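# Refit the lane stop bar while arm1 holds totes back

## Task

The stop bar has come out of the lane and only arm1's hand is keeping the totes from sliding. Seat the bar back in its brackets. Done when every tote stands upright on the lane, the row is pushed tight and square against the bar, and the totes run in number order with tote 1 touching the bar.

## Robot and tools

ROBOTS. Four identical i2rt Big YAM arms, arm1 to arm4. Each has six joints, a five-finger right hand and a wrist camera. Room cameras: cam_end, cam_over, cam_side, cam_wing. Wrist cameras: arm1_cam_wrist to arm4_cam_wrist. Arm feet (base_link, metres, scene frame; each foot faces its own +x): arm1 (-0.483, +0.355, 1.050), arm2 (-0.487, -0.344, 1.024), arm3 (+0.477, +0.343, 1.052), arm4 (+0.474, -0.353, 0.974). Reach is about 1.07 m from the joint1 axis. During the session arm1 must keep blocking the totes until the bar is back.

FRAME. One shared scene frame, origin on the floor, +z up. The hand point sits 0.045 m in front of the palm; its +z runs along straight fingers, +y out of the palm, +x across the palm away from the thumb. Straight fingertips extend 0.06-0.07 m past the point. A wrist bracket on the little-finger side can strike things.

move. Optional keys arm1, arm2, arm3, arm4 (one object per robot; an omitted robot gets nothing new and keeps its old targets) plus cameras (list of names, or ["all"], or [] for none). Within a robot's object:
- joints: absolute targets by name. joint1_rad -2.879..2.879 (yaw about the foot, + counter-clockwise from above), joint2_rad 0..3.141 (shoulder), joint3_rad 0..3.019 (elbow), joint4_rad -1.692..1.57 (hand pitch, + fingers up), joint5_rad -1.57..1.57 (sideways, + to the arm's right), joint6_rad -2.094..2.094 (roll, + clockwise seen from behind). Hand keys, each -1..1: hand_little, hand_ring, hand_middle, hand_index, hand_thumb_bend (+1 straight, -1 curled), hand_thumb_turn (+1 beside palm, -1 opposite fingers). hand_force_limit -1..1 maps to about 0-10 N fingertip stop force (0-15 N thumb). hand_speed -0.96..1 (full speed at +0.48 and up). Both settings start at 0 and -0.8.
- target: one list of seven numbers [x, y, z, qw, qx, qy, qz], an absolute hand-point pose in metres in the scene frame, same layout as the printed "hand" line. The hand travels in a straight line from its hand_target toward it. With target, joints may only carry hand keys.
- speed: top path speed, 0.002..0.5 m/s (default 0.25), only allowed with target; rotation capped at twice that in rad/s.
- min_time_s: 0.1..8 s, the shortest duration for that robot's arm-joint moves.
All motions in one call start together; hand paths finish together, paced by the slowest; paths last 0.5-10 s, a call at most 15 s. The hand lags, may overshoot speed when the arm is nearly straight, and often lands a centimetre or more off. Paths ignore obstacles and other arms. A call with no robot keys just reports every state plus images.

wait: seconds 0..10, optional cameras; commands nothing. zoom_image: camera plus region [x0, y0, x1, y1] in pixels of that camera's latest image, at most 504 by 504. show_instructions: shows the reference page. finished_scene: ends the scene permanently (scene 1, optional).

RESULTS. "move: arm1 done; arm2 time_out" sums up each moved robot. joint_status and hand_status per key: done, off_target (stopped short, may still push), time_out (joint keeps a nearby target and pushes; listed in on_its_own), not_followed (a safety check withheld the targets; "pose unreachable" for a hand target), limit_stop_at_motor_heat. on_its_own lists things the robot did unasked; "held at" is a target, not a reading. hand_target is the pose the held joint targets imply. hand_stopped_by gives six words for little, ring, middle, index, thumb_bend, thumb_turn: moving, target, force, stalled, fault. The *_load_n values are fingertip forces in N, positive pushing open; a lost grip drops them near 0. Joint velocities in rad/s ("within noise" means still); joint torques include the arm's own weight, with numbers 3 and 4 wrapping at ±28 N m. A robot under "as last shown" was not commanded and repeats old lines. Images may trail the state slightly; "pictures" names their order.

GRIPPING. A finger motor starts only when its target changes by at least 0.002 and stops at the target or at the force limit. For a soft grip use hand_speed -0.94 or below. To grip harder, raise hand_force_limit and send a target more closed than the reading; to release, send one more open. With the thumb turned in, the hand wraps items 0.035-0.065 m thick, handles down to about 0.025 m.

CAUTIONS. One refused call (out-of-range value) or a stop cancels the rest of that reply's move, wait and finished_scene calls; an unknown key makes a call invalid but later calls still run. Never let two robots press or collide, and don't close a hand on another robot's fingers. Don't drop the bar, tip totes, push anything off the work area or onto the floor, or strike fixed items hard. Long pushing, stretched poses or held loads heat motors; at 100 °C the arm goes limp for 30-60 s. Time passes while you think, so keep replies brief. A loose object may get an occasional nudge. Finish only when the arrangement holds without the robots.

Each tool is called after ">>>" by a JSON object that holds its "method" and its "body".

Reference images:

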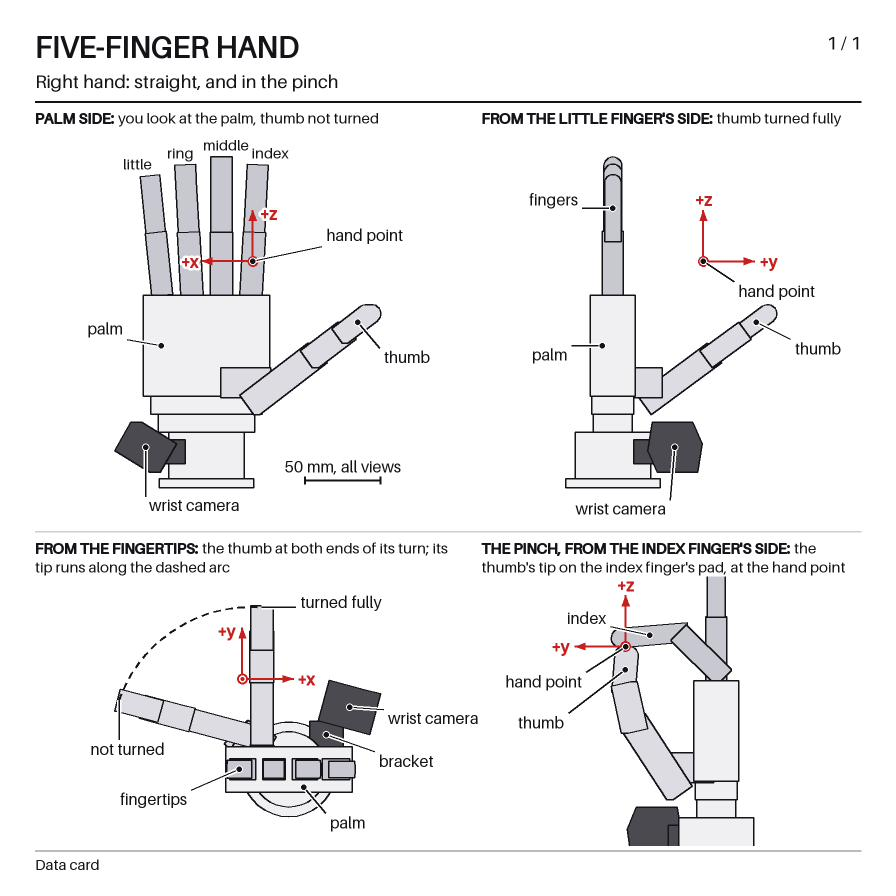

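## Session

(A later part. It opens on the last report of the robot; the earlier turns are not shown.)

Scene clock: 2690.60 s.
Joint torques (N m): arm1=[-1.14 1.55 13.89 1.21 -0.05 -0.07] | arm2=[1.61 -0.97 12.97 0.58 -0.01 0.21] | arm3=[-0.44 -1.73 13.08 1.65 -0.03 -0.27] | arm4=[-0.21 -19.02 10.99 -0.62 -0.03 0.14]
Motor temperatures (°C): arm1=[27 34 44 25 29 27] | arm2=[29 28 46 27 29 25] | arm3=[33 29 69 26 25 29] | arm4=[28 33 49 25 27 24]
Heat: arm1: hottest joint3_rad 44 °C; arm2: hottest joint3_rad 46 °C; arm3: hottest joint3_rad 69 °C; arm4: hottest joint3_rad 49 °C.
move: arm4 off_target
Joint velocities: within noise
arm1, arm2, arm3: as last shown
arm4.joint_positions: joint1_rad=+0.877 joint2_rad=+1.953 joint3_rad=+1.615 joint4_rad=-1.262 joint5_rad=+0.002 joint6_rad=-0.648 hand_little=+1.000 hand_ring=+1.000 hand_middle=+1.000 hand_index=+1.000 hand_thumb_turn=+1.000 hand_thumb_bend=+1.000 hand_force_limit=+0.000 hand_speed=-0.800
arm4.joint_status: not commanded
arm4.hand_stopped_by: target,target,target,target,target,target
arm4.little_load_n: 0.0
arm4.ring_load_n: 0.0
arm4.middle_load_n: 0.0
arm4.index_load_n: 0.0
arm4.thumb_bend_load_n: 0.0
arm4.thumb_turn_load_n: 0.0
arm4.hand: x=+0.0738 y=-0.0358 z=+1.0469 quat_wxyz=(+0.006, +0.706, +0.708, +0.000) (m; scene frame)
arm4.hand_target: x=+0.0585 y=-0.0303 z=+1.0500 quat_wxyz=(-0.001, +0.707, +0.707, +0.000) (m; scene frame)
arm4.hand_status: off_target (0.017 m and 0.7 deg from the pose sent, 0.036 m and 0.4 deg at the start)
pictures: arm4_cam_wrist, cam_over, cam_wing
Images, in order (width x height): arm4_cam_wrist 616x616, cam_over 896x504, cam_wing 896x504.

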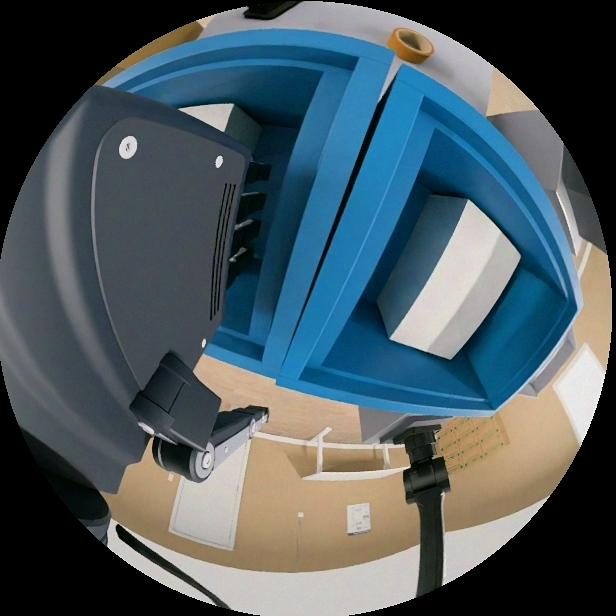

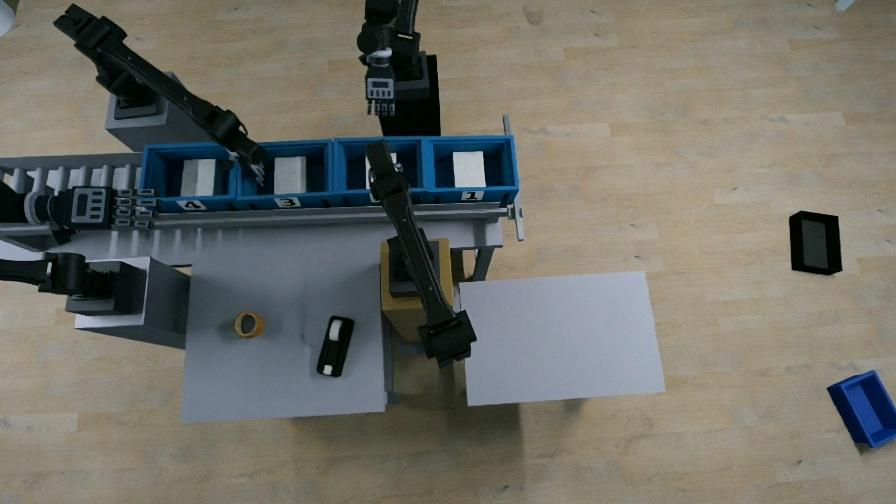

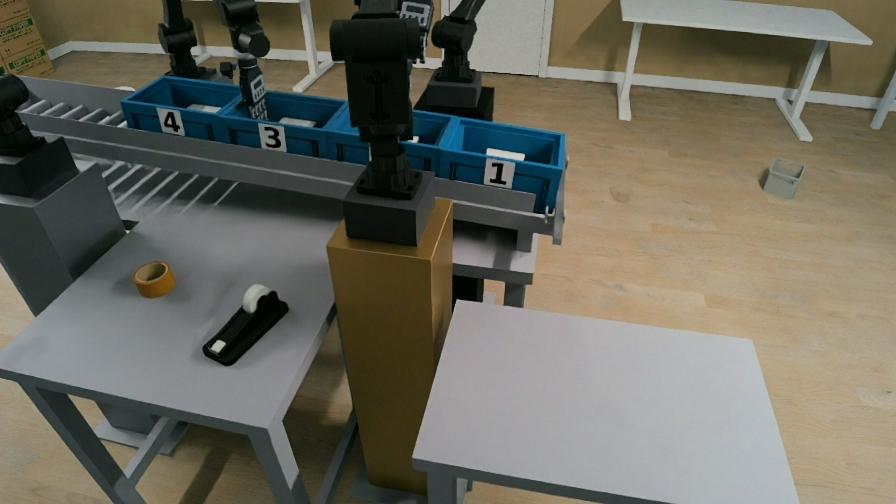

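>>> {"method": "move", "body": {"arm4": {"target": [0.060, -0.034, 1.230, 0, 0.7071, 0.7071, 0], "speed": 0.1}, "cameras": ["arm4_cam_wrist", "cam_over", "cam_wing", "cam_end"]}}

>>> {"method": "zoom_image", "body": {"camera": "cam_over", "region": [120, 110, 340, 230]}}

Scene clock: 2711.13 s.
Joint torques (N m): arm1=[-1.08 1.49 13.98 1.21 -0.02 -0.04] | arm2=[0.97 -0.62 13.15 0.51 0.05 0.24] | arm3=[-0.5 -1.61 13.09 1.62 -0.03 -0.26] | arm4=[0.15 -21.83 11.47 -0.77 -0.02 0.15]
Motor temperatures (°C): arm1=[27 34 46 25 29 27] | arm2=[29 28 47 27 29 25] | arm3=[33 29 69 26 25 29] | arm4=[28 35 51 25 27 24]
Heat: arm1: hottest joint3_rad 46 °C; arm2: hottest joint3_rad 47 °C; arm3: hottest joint3_rad 69 °C; arm4: hottest joint3_rad 51 °C.
move: arm4 off_target
Joint velocities: within noise
arm1, arm2, arm3: as last shown
arm3.ring_load_n: -0.5
arm4.joint_positions: joint1_rad=+0.881 joint2_rad=+1.925 joint3_rad=+1.999 joint4_rad=-1.695 joint5_rad=+0.002 joint6_rad=-0.644 hand_little=+1.000 hand_ring=+1.000 hand_middle=+1.000 hand_index=+1.000 hand_thumb_turn=+1.000 hand_thumb_bend=+1.000 hand_force_limit=+0.000 hand_speed=-0.800
arm4.joint_status: not commanded
arm4.hand_stopped_by: target,target,target,target,target,target
arm4.little_load_n: 0.0
arm4.ring_load_n: 0.0
arm4.middle_load_n: 0.0
arm4.index_load_n: 0.0
arm4.thumb_bend_load_n: 0.0
arm4.thumb_turn_load_n: 0.0
arm4.hand: x=+0.0703 y=-0.0356 z=+1.2090 quat_wxyz=(+0.017, +0.706, +0.708, +0.001) (m; scene frame)
arm4.hand_target: x=+0.0610 y=-0.0347 z=+1.2296 quat_wxyz=(-0.007, +0.707, +0.707, -0.001) (m; scene frame)
arm4.hand_status: off_target (0.023 m and 1.9 deg from the pose sent, 0.184 m and 0.7 deg at the start; a joint's target at an end of its range on 19 of 73 steps)
pictures: arm4_cam_wrist, cam_end, cam_over, cam_wing
Images, in order (width x height): arm4_cam_wrist 616x616, cam_end 896x504, cam_over 896x504, cam_wing 896x504.

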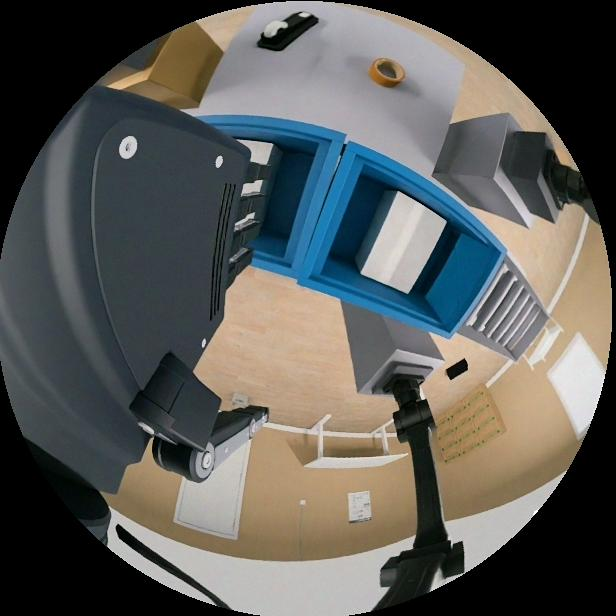

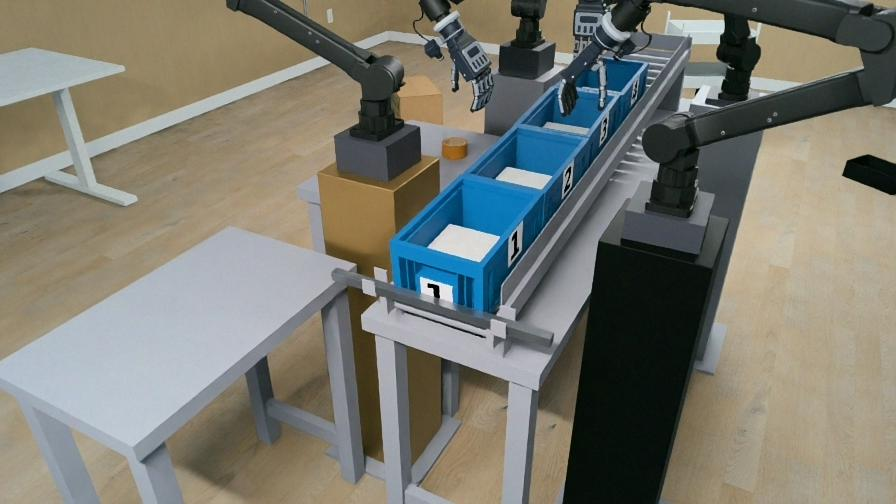

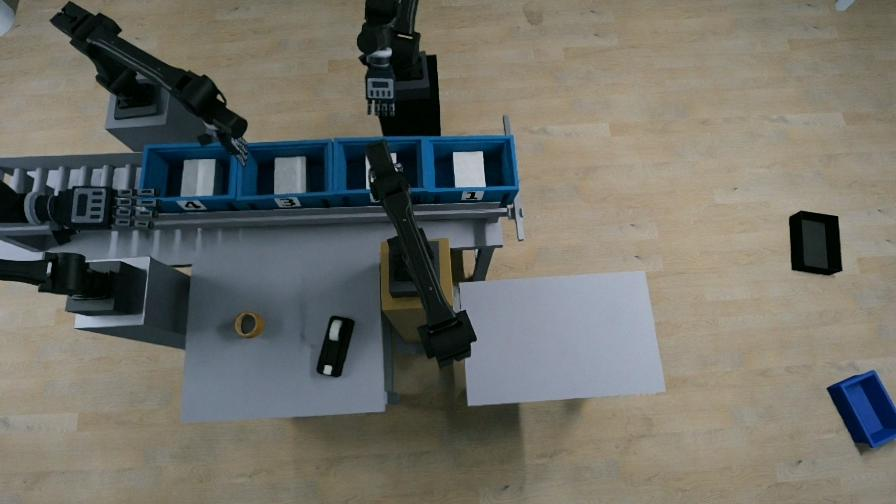

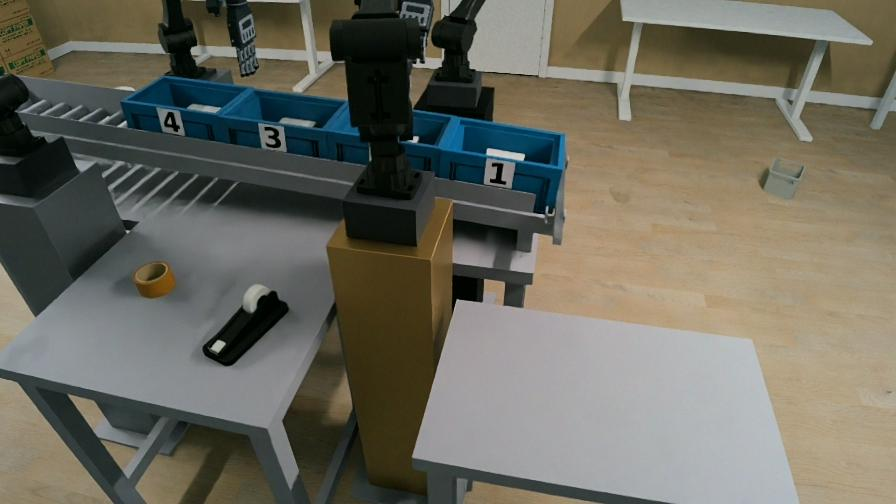

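Scaled by 2.291 from the camera's 896x504 image, which has a finer 1280x720 frame.

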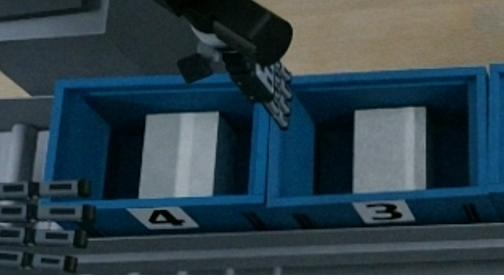

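>>> {"method": "zoom_image", "body": {"camera": "arm4_cam_wrist", "region": [240, 100, 420, 320]}}

>>> {"method": "zoom_image", "body": {"camera": "cam_wing", "region": [110, 60, 350, 180]}}

>>> {"method": "zoom_image", "body": {"camera": "cam_end", "region": [440, 50, 680, 230]}}

Scaled by 2.291 from the camera's 616x616 image, which has a finer 880x880 frame.

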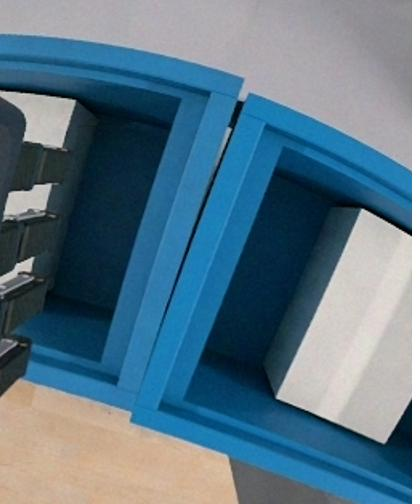

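Scaled by 2.100 from the camera's 896x504 image, which has a finer 1280x720 frame.

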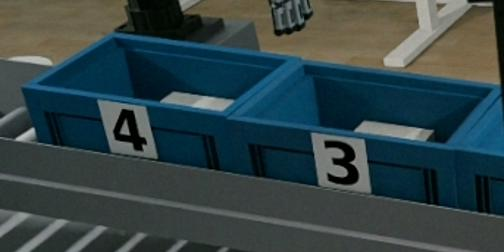

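Scaled by 2.100 from the camera's 896x504 image, which has a finer 1280x720 frame.

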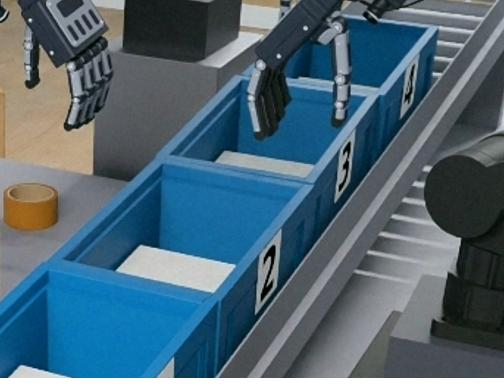

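>>> {"method": "move", "body": {"arm4": {"target": [0.500, 0.000, 1.235, 0, 0.7071, 0.7071, 0], "speed": 0.15}, "cameras": ["arm4_cam_wrist", "cam_over", "cam_wing", "cam_side"]}}

Scene clock: 2751.30 s.
Joint torques (N m): arm1=[-0.67 2.2 13.63 1.35 -0.03 -0.06] | arm2=[0.67 -1.38 13.22 0.49 -0.02 0.22] | arm3=[-0.32 -1.9 13.05 1.68 -0.04 -0.28] | arm4=[-0.85 -13.1 6.97 0.03 -0.11 -0.07]
Motor temperatures (°C): arm1=[27 33 48 25 29 27] | arm2=[29 28 49 27 29 25] | arm3=[33 29 69 26 25 29] | arm4=[28 38 51 25 27 24]
Heat: arm1: hottest joint3_rad 48 °C; arm2: hottest joint3_rad 49 °C; arm3: hottest joint3_rad 69 °C; arm4: hottest joint3_rad 51 °C.
move: arm4 done
Joint velocities: within noise
arm1, arm2, arm3: as last shown
arm3.little_load_n: -0.5
arm3.ring_load_n: 0.0
arm4.joint_positions: joint1_rad=+0.066 joint2_rad=+1.369 joint3_rad=+1.399 joint4_rad=-1.613 joint5_rad=+0.017 joint6_rad=-1.451 hand_little=+1.000 hand_ring=+1.000 hand_middle=+1.000 hand_index=+1.000 hand_thumb_turn=+1.000 hand_thumb_bend=+1.000 hand_force_limit=+0.000 hand_speed=-0.800
arm4.joint_status: not commanded
arm4.hand_stopped_by: target,target,target,target,target,target
arm4.little_load_n: 0.0
arm4.ring_load_n: 0.5
arm4.middle_load_n: 0.0
arm4.index_load_n: 0.0
arm4.thumb_bend_load_n: 0.0
arm4.thumb_turn_load_n: 0.0
arm4.hand: x=+0.4973 y=+0.0026 z=+1.2363 quat_wxyz=(+0.002, +0.709, +0.705, +0.000) (m; scene frame)
arm4.hand_target: x=+0.4999 y=+0.0000 z=+1.2351 quat_wxyz=(+0.000, +0.707, +0.707, +0.000) (m; scene frame)
arm4.hand_status: done (0.004 m and 0.4 deg from the pose sent, 0.432 m and 1.9 deg at the start)
pictures: arm4_cam_wrist, cam_over, cam_side, cam_wing
Images, in order (width x height): arm4_cam_wrist 616x616, cam_over 896x504, cam_side 896x504, cam_wing 896x504.

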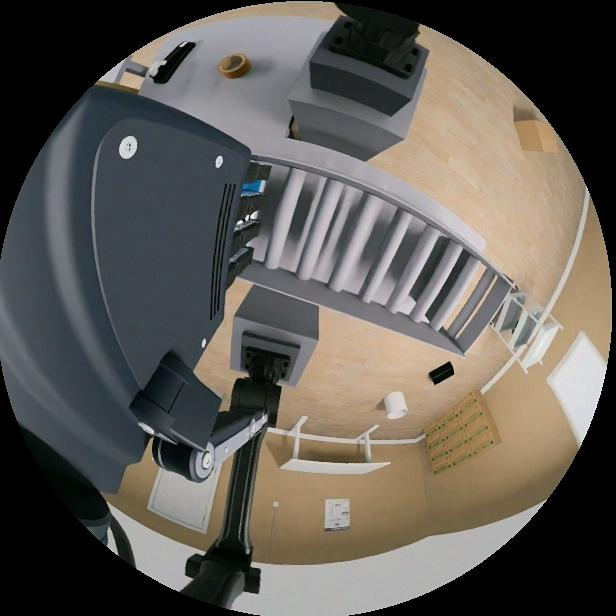

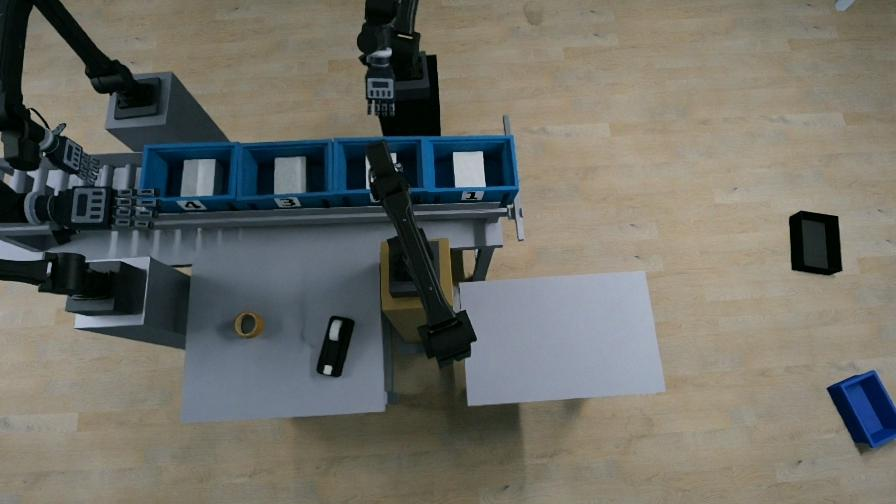

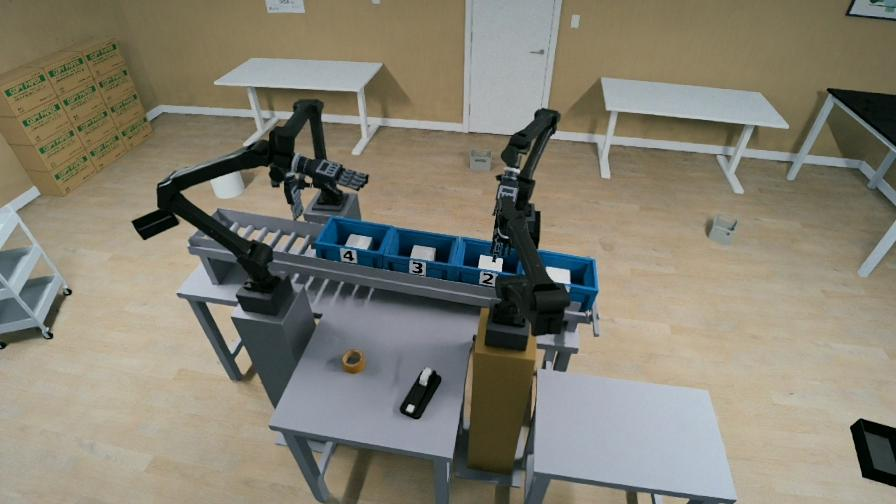

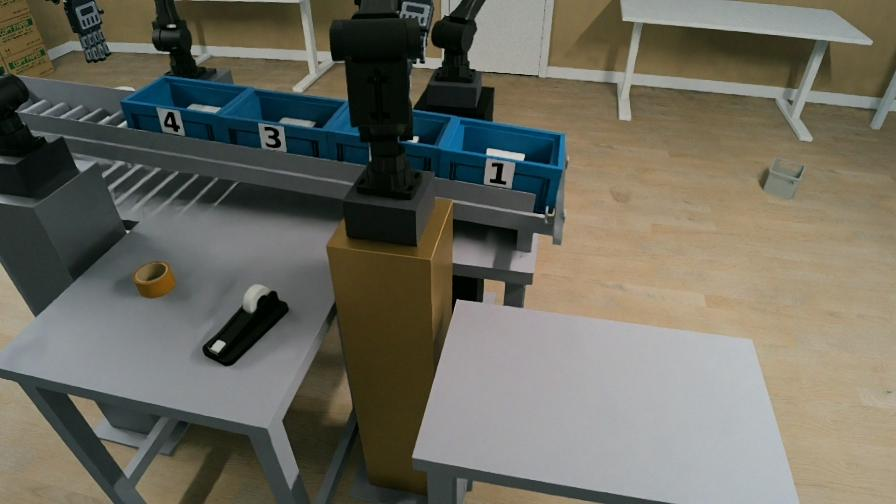

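>>> {"method": "move", "body": {"arm4": {"target": [0.505, 0.000, 1.068, 0, 0.7071, 0.7071, 0], "speed": 0.1}, "cameras": ["arm4_cam_wrist", "cam_over", "cam_wing"]}}

>>> {"method": "zoom_image", "body": {"camera": "cam_wing", "region": [0, 30, 350, 180]}}

Scene clock: 2762.83 s.
Joint torques (N m): arm1=[-0.73 1.32 13.59 1.13 0 -0.12] | arm2=[0.67 -0.91 13.05 0.55 0.05 0.24] | arm3=[-0.5 -1.67 13.12 1.65 -0.03 -0.26] | arm4=[-1.38 -10.64 6.34 0.4 -0.13 -0.09]
Motor temperatures (°C): arm1=[27 33 48 25 29 27] | arm2=[29 28 49 27 29 25] | arm3=[33 29 70 26 25 29] | arm4=[28 37 50 25 27 24]
Heat: arm1: hottest joint3_rad 48 °C; arm2: hottest joint3_rad 49 °C; arm3: hottest joint3_rad 70 °C; arm4: hottest joint3_rad 50 °C.
move: arm4 off_target
Joint velocities: within noise
arm1, arm2, arm3: as last shown
arm3.little_load_n: 0.0
arm4.joint_positions: joint1_rad=+0.050 joint2_rad=+1.423 joint3_rad=+1.030 joint4_rad=-1.172 joint5_rad=+0.017 joint6_rad=-1.470 hand_little=+1.000 hand_ring=+1.000 hand_middle=+1.000 hand_index=+1.000 hand_thumb_turn=+1.000 hand_thumb_bend=+1.000 hand_force_limit=+0.000 hand_speed=-0.800
arm4.joint_status: not commanded
arm4.hand_stopped_by: target,target,target,target,target,target
arm4.little_load_n: 0.0
arm4.ring_load_n: 0.0
arm4.middle_load_n: 0.0
arm4.index_load_n: 0.0
arm4.thumb_bend_load_n: 0.0
arm4.thumb_turn_load_n: 0.0
arm4.hand: x=+0.5014 y=+0.0010 z=+1.0779 quat_wxyz=(-0.005, +0.708, +0.707, +0.005) (m; scene frame)
arm4.hand_target: x=+0.5050 y=-0.0003 z=+1.0683 quat_wxyz=(+0.000, +0.707, +0.707, +0.000) (m; scene frame)
arm4.hand_status: off_target (0.011 m and 0.8 deg from the pose sent, 0.168 m and 0.4 deg at the start)
pictures: arm4_cam_wrist, cam_over, cam_wing
Images, in order (width x height): arm4_cam_wrist 616x616, cam_over 896x504, cam_wing 896x504.

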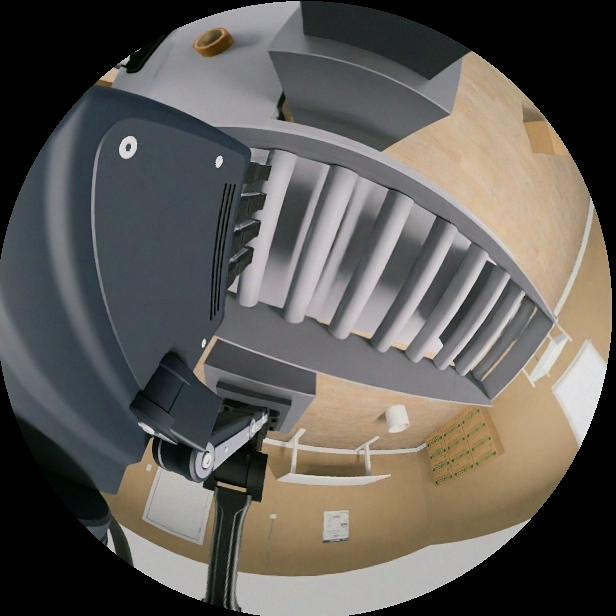

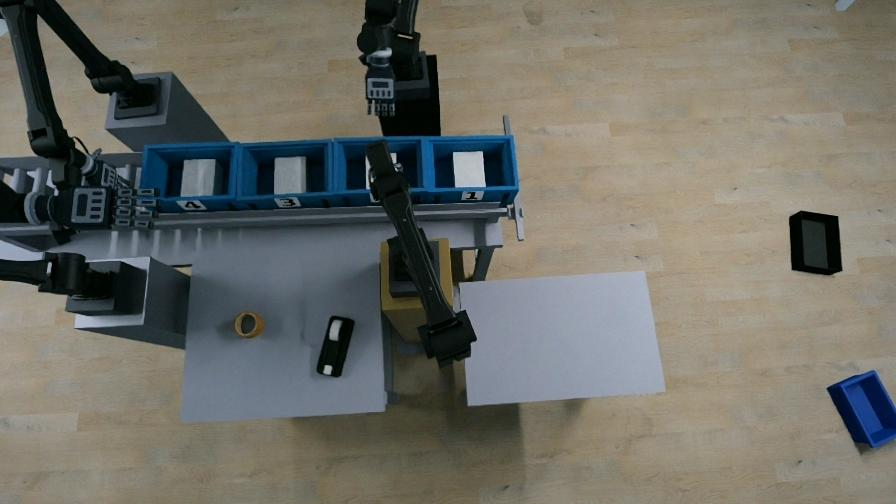

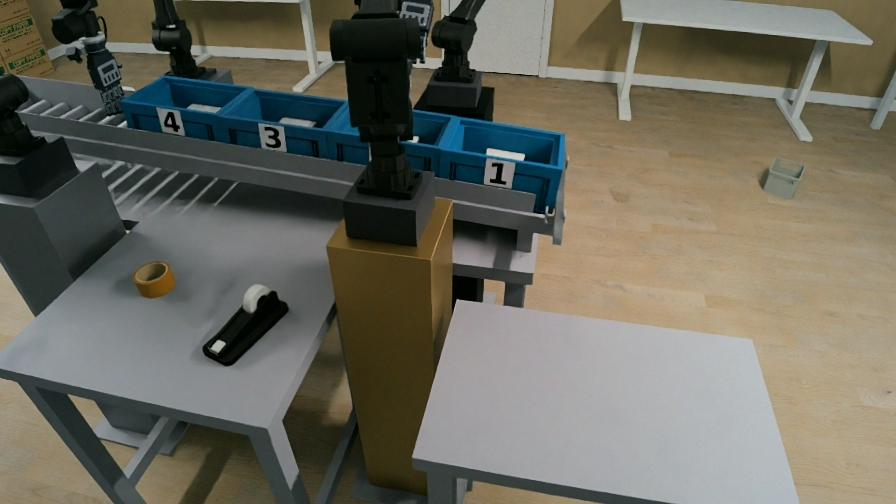

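Scaled by 1.440 from the camera's 896x504 image, which has a finer 1280x720 frame.

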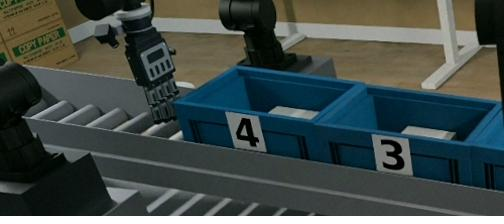

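>>> {"method": "move", "body": {"arm4": {"target": [0.448, 0.000, 1.060, 0, 0.7071, 0.7071, 0], "speed": 0.05}, "cameras": ["arm4_cam_wrist", "cam_over", "cam_wing"]}}

>>> {"method": "zoom_image", "body": {"camera": "cam_wing", "region": [0, 30, 350, 180]}}

>>> {"method": "zoom_image", "body": {"camera": "cam_over", "region": [120, 110, 340, 230]}}

Scene clock: 2771.13 s.
Joint torques (N m): arm1=[-0.32 1.38 13.85 1.11 -0.07 -0.11] | arm2=[0.97 -1.08 13.16 0.51 -0.01 0.26] | arm3=[-0.32 -1.85 13.11 1.63 -0.05 -0.27] | arm4=[0.38 -10.87 6.95 0.38 -0.11 0.15]
Motor temperatures (°C): arm1=[27 33 48 25 29 27] | arm2=[29 28 49 27 29 25] | arm3=[33 28 70 26 25 29] | arm4=[28 36 49 25 27 24]
Heat: arm1: hottest joint3_rad 48 °C; arm2: hottest joint3_rad 49 °C; arm3: hottest joint3_rad 70 °C; arm4: hottest joint3_rad 49 °C.
move: arm4 done
Joint velocities: within noise
arm1, arm2: as last shown
arm2.middle_load_n: -0.5
arm3.joint_positions: joint1_rad=-1.485 joint2_rad=+0.799 joint3_rad=+1.151 joint4_rad=-0.588 joint5_rad=+0.003 joint6_rad=+0.014 hand_little=+1.000 hand_ring=+1.000 hand_middle=+1.000 hand_index=+1.000 hand_thumb_turn=-1.000 hand_thumb_bend=+0.400 hand_force_limit=-0.500 hand_speed=-0.600
arm3.joint_status: not commanded
arm3.hand_stopped_by: target,target,target,target,target,target
arm3.little_load_n: 0.0
arm3.ring_load_n: 0.0
arm3.middle_load_n: 0.0
arm3.index_load_n: 0.0
arm3.thumb_bend_load_n: 0.0
arm3.thumb_turn_load_n: 0.0
arm3.hand: x=+0.0736 y=+0.2892 z=+1.5171 quat_wxyz=(+0.426, -0.541, -0.564, +0.455) (m; scene frame)
arm3.hand_target: x=+0.0755 y=+0.2955 z=+1.5426 quat_wxyz=(+0.441, -0.533, -0.556, +0.460) (m; scene frame)
arm3.hand_status: not commanded
arm4.joint_positions: joint1_rad=+0.176 joint2_rad=+1.454 joint3_rad=+1.030 joint4_rad=-1.151 joint5_rad=+0.015 joint6_rad=-1.350 hand_little=+1.000 hand_ring=+1.000 hand_middle=+1.000 hand_index=+1.000 hand_thumb_turn=+1.000 hand_thumb_bend=+1.000 hand_force_limit=+0.000 hand_speed=-0.800
arm4.joint_status: not commanded
arm4.hand_stopped_by: target,target,target,target,target,target
arm4.little_load_n: 0.0
arm4.ring_load_n: 0.0
arm4.middle_load_n: 0.0
arm4.index_load_n: 0.0
arm4.thumb_bend_load_n: 0.0
arm4.thumb_turn_load_n: 0.0
arm4.hand: x=+0.4521 y=-0.0015 z=+1.0673 quat_wxyz=(-0.002, +0.706, +0.708, +0.002) (m; scene frame)
arm4.hand_target: x=+0.4481 y=-0.0002 z=+1.0601 quat_wxyz=(+0.000, +0.707, +0.707, +0.000) (m; scene frame)
arm4.hand_status: done (0.008 m and 0.4 deg from the pose sent, 0.056 m and 0.8 deg at the start)
pictures: arm4_cam_wrist, cam_over, cam_wing
Images, in order (width x height): arm4_cam_wrist 616x616, cam_over 896x504, cam_wing 896x504.

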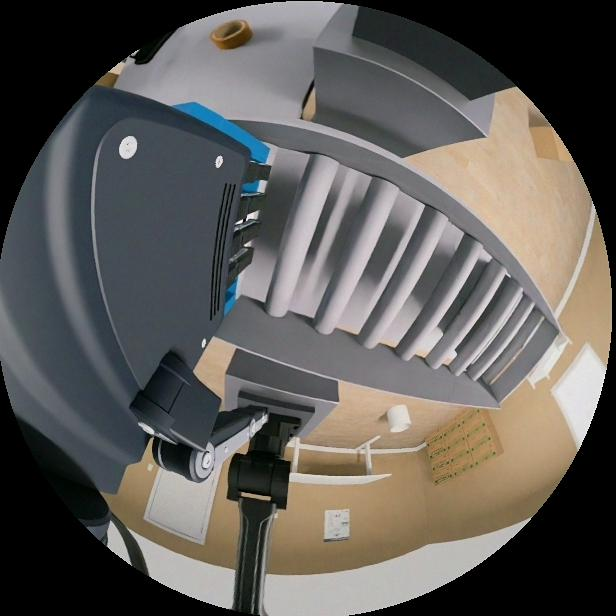

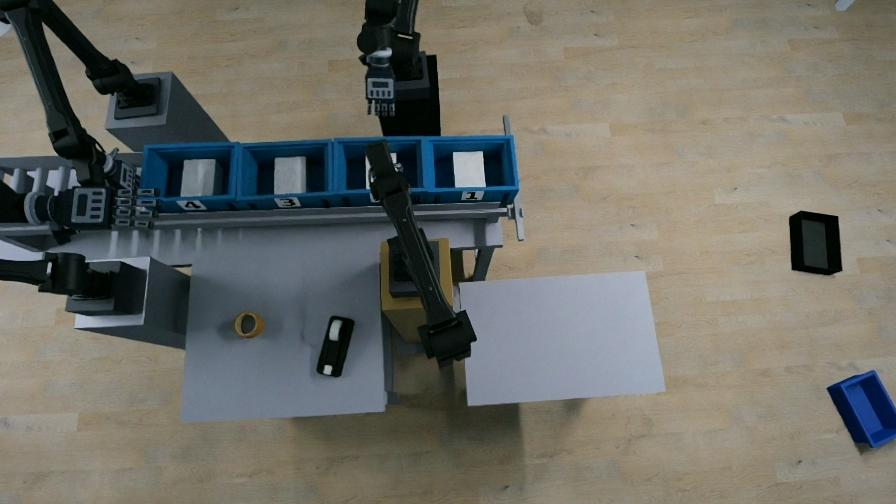

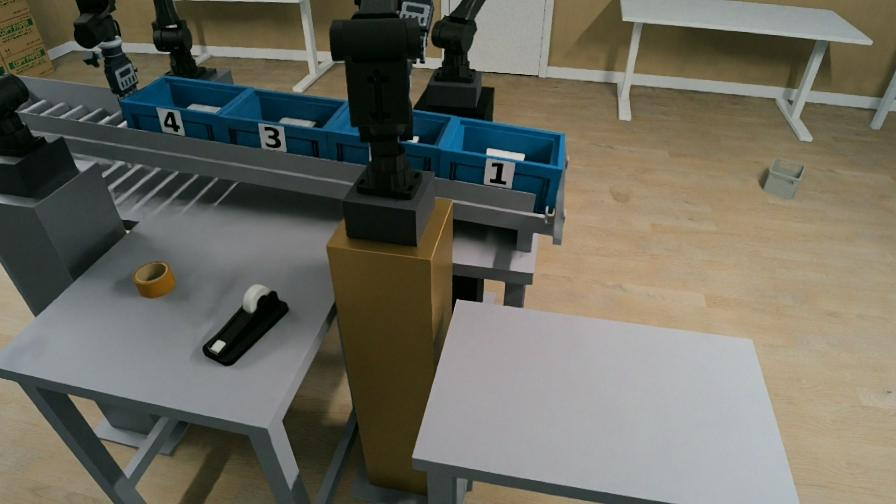

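Scaled by 1.440 from the camera's 896x504 image, which has a finer 1280x720 frame.

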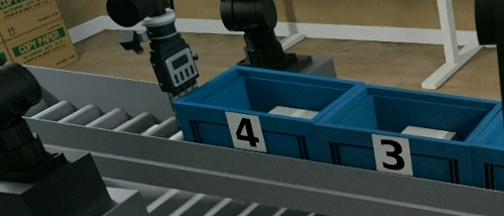

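Scaled by 2.291 from the camera's 896x504 image, which has a finer 1280x720 frame.

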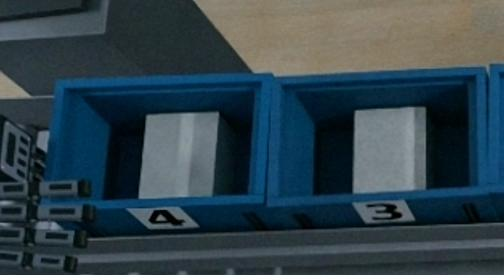

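>>> {"method": "move", "body": {"arm4": {"target": [0.428, 0.000, 1.058, 0, 0.7071, 0.7071, 0], "speed": 0.04}, "cameras": ["arm4_cam_wrist", "cam_over", "cam_wing"]}}

>>> {"method": "zoom_image", "body": {"camera": "cam_wing", "region": [100, 50, 350, 180]}}

>>> {"method": "zoom_image", "body": {"camera": "cam_over", "region": [120, 110, 340, 230]}}

Scene clock: 2779.47 s.
Joint torques (N m): arm1=[-1.2 1.32 13.68 1.17 -0.04 -0.14] | arm2=[1.55 -0.38 13.16 0.44 0.02 0.24] | arm3=[-0.56 -1.67 13.08 1.59 -0.03 -0.27] | arm4=[0.26 -11.05 7.65 0.31 -0.15 0.13]
Motor temperatures (°C): arm1=[27 33 49 25 29 27] | arm2=[29 28 50 27 29 25] | arm3=[33 28 70 26 25 29] | arm4=[28 35 49 25 27 24]
Heat: arm1: hottest joint3_rad 49 °C; arm2: hottest joint3_rad 50 °C; arm3: hottest joint3_rad 70 °C; arm4: hottest joint3_rad 49 °C.
move: arm4 done
Joint velocities: within noise
arm1.joint_positions: joint1_rad=+0.332 joint2_rad=+0.522 joint3_rad=+0.464 joint4_rad=-0.878 joint5_rad=+0.120 joint6_rad=+0.312 hand_little=+0.300 hand_ring=+0.300 hand_middle=+0.300 hand_index=+0.300 hand_thumb_turn=-1.000 hand_thumb_bend=+0.700 hand_force_limit=+0.400 hand_speed=-0.800
arm1.joint_status: not commanded
arm1.hand_stopped_by: target,target,target,target,target,target
arm1.little_load_n: -0.5
arm1.ring_load_n: 0.0
arm1.middle_load_n: 0.5
arm1.index_load_n: 0.0
arm1.thumb_bend_load_n: 0.0
arm1.thumb_turn_load_n: 0.0
arm1.hand: x=-0.3909 y=+0.1416 z=+1.1601 quat_wxyz=(-0.046, -0.022, -0.947, +0.317) (m; scene frame)
arm1.hand_target: x=-0.3898 y=+0.1302 z=+1.1891 quat_wxyz=(-0.051, -0.019, -0.938, +0.342) (m; scene frame)
arm1.hand_status: not commanded
arm2.joint_positions: joint1_rad=-0.380 joint2_rad=+0.541 joint3_rad=+0.586 joint4_rad=-0.975 joint5_rad=-0.131 joint6_rad=-0.321 hand_little=+0.300 hand_ring=+0.300 hand_middle=+0.300 hand_index=+0.300 hand_thumb_turn=-1.000 hand_thumb_bend=+0.700 hand_force_limit=+0.400 hand_speed=-0.800
arm2.joint_status: not commanded
arm2.hand_stopped_by: target,target,target,target,target,target
arm2.little_load_n: 0.0
arm2.ring_load_n: 0.0
arm2.middle_load_n: 0.0
arm2.index_load_n: 0.0
arm2.thumb_bend_load_n: 0.0
arm2.thumb_turn_load_n: 0.0
arm2.hand: x=-0.4490 y=-0.1275 z=+1.1750 quat_wxyz=(-0.321, +0.946, +0.014, +0.046) (m; scene frame)
arm2.hand_target: x=-0.4501 y=-0.1203 z=+1.1994 quat_wxyz=(-0.342, +0.938, +0.019, +0.051) (m; scene frame)
arm2.hand_status: not commanded
arm3: as last shown
arm3.middle_load_n: -0.5
arm4.joint_positions: joint1_rad=+0.222 joint2_rad=+1.468 joint3_rad=+1.030 joint4_rad=-1.147 joint5_rad=+0.015 joint6_rad=-1.301 hand_little=+1.000 hand_ring=+1.000 hand_middle=+1.000 hand_index=+1.000 hand_thumb_turn=+1.000 hand_thumb_bend=+1.000 hand_force_limit=+0.000 hand_speed=-0.800
arm4.joint_status: not commanded
arm4.hand_stopped_by: target,target,target,target,target,target
arm4.little_load_n: 0.0
arm4.ring_load_n: -0.5
arm4.middle_load_n: 0.0
arm4.index_load_n: 0.0
arm4.thumb_bend_load_n: 0.0
arm4.thumb_turn_load_n: 0.0
arm4.hand: x=+0.4343 y=-0.0054 z=+1.0628 quat_wxyz=(+0.002, +0.707, +0.707, +0.000) (m; scene frame)
arm4.hand_target: x=+0.4281 y=-0.0002 z=+1.0581 quat_wxyz=(+0.000, +0.707, +0.707, +0.000) (m; scene frame)
arm4.hand_status: done (0.010 m and 0.2 deg from the pose sent, 0.026 m and 0.4 deg at the start)
pictures: arm4_cam_wrist, cam_over, cam_wing
Images, in order (width x height): arm4_cam_wrist 616x616, cam_over 896x504, cam_wing 896x504.

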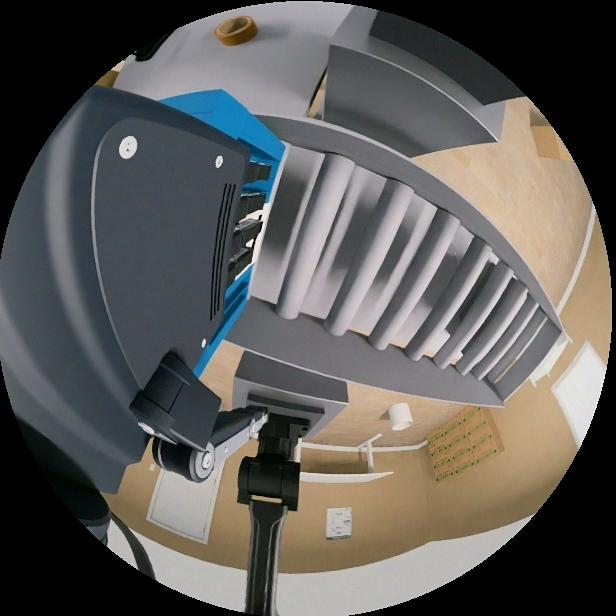

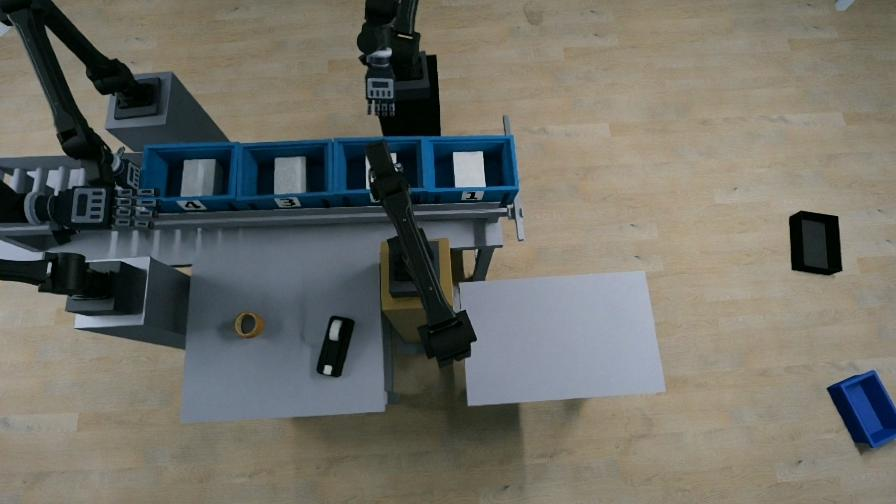

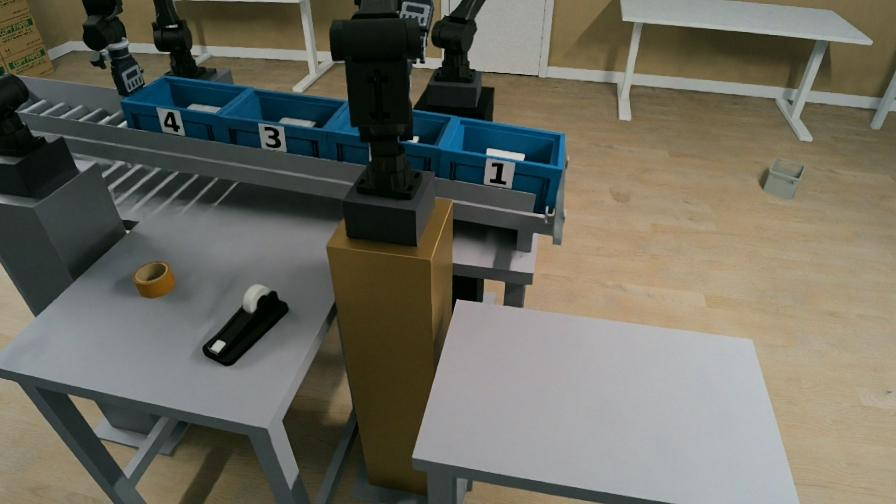

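Scaled by 2.016 from the camera's 896x504 image, which has a finer 1280x720 frame.

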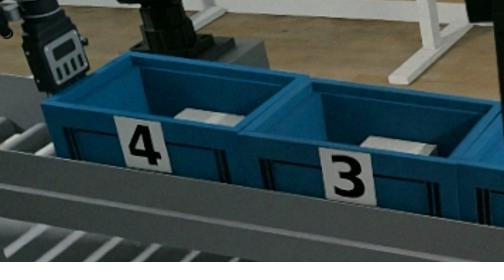

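Scaled by 2.291 from the camera's 896x504 image, which has a finer 1280x720 frame.

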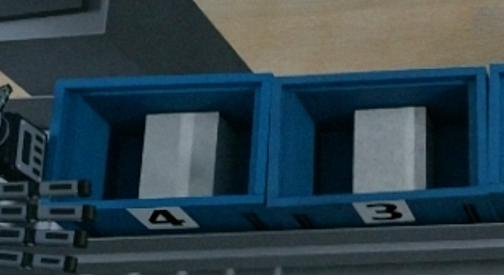

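>>> {"method": "move", "body": {"arm4": {"target": [0.408, 0.000, 1.056, 0, 0.7071, 0.7071, 0], "speed": 0.04}, "cameras": ["arm4_cam_wrist", "cam_over", "cam_wing"]}}

>>> {"method": "zoom_image", "body": {"camera": "cam_wing", "region": [100, 50, 350, 180]}}

>>> {"method": "zoom_image", "body": {"camera": "cam_over", "region": [120, 110, 340, 230]}}

Scene clock: 2834.97 s.
Joint torques (N m): arm1=[-1.2 1.32 13.75 1.37 -0.02 -0.09] | arm2=[1.85 -0.44 13.03 0.49 0.07 0.3] | arm3=[-0.38 -1.85 13.08 1.63 -0.04 -0.27] | arm4=[1.67 -10.23 8.4 0.2 -0.77 0.16]
Motor temperatures (°C): arm1=[27 33 50 25 29 27] | arm2=[29 28 50 27 29 25] | arm3=[33 28 70 26 25 29] | arm4=[28 33 48 25 27 24]
Heat: arm1: hottest joint3_rad 50 °C; arm2: hottest joint3_rad 50 °C; arm3: hottest joint3_rad 70 °C; arm4: hottest joint3_rad 48 °C.
move: arm4 off_target
Joint velocities: within noise
arm1, arm2, arm3: as last shown
arm1.little_load_n: 0.0
arm1.middle_load_n: 0.0
arm2.hand_target: x=-0.4501 y=-0.1203 z=+1.1993 quat_wxyz=(-0.342, +0.938, +0.019, +0.051) (m; scene frame)
arm3.middle_load_n: 0.0
arm4.joint_positions: joint1_rad=+0.251 joint2_rad=+1.475 joint3_rad=+1.030 joint4_rad=-1.141 joint5_rad=+0.033 joint6_rad=-1.258 hand_little=+1.000 hand_ring=+1.000 hand_middle=+1.000 hand_index=+1.000 hand_thumb_turn=+1.000 hand_thumb_bend=+1.000 hand_force_limit=+0.000 hand_speed=-0.800
arm4.joint_status: not commanded
arm4.hand_stopped_by: target,target,target,target,target,target
arm4.little_load_n: 0.0
arm4.ring_load_n: -0.5
arm4.middle_load_n: -2.0
arm4.index_load_n: -1.0
arm4.thumb_bend_load_n: 0.0
arm4.thumb_turn_load_n: 0.0
arm4.hand: x=+0.4255 y=-0.0072 z=+1.0613 quat_wxyz=(+0.006, +0.711, +0.703, +0.008) (m; scene frame)
arm4.hand_target: x=+0.4083 y=-0.0006 z=+1.0562 quat_wxyz=(+0.000, +0.707, +0.707, +0.000) (m; scene frame)
arm4.hand_status: off_target (0.020 m and 1.4 deg from the pose sent, 0.028 m and 0.2 deg at the start)
pictures: arm4_cam_wrist, cam_over, cam_wing
Images, in order (width x height): arm4_cam_wrist 616x616, cam_over 896x504, cam_wing 896x504.

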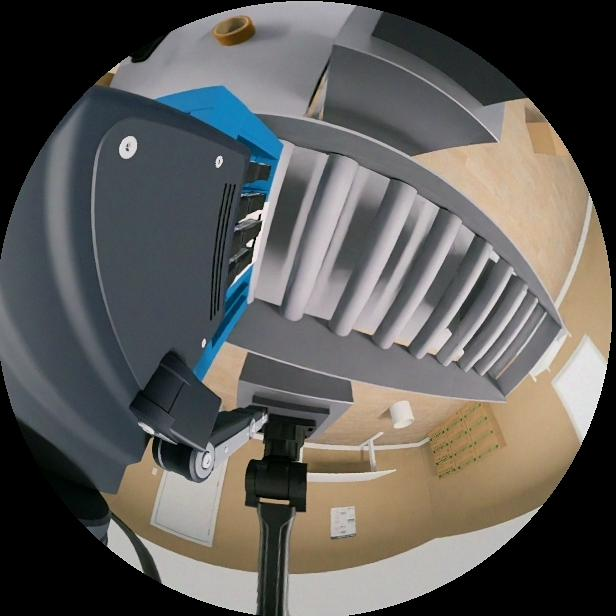

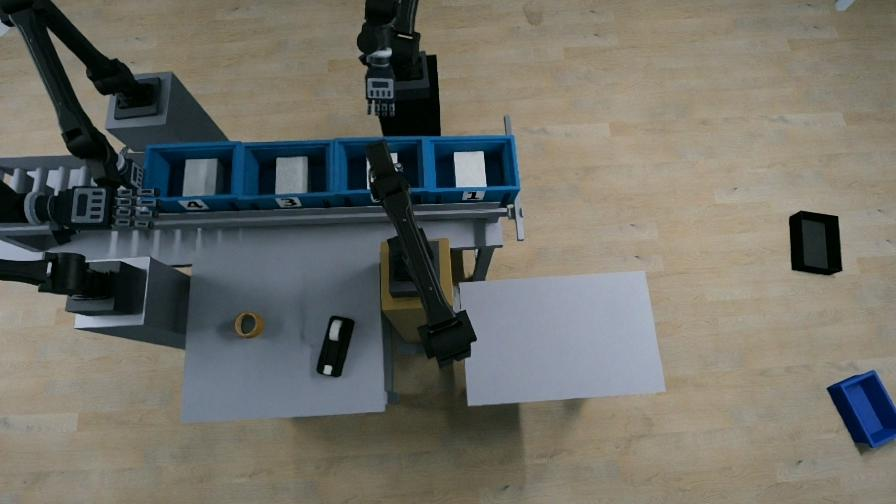

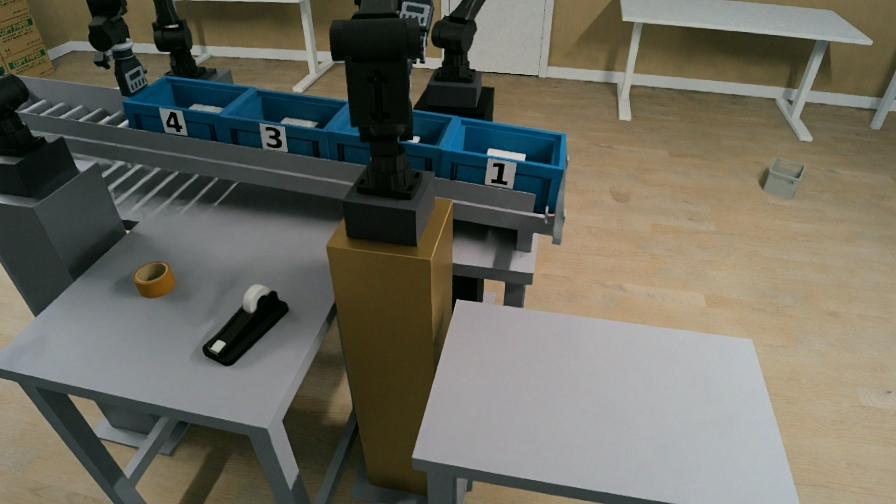

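Scaled by 2.016 from the camera's 896x504 image, which has a finer 1280x720 frame.

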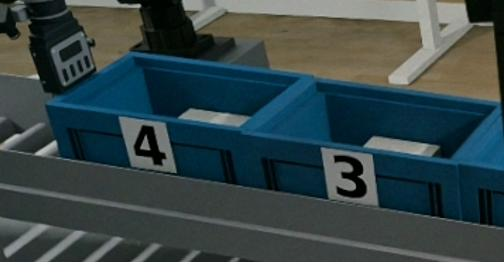

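Scaled by 2.291 from the camera's 896x504 image, which has a finer 1280x720 frame.

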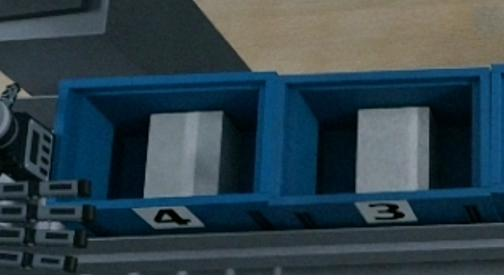

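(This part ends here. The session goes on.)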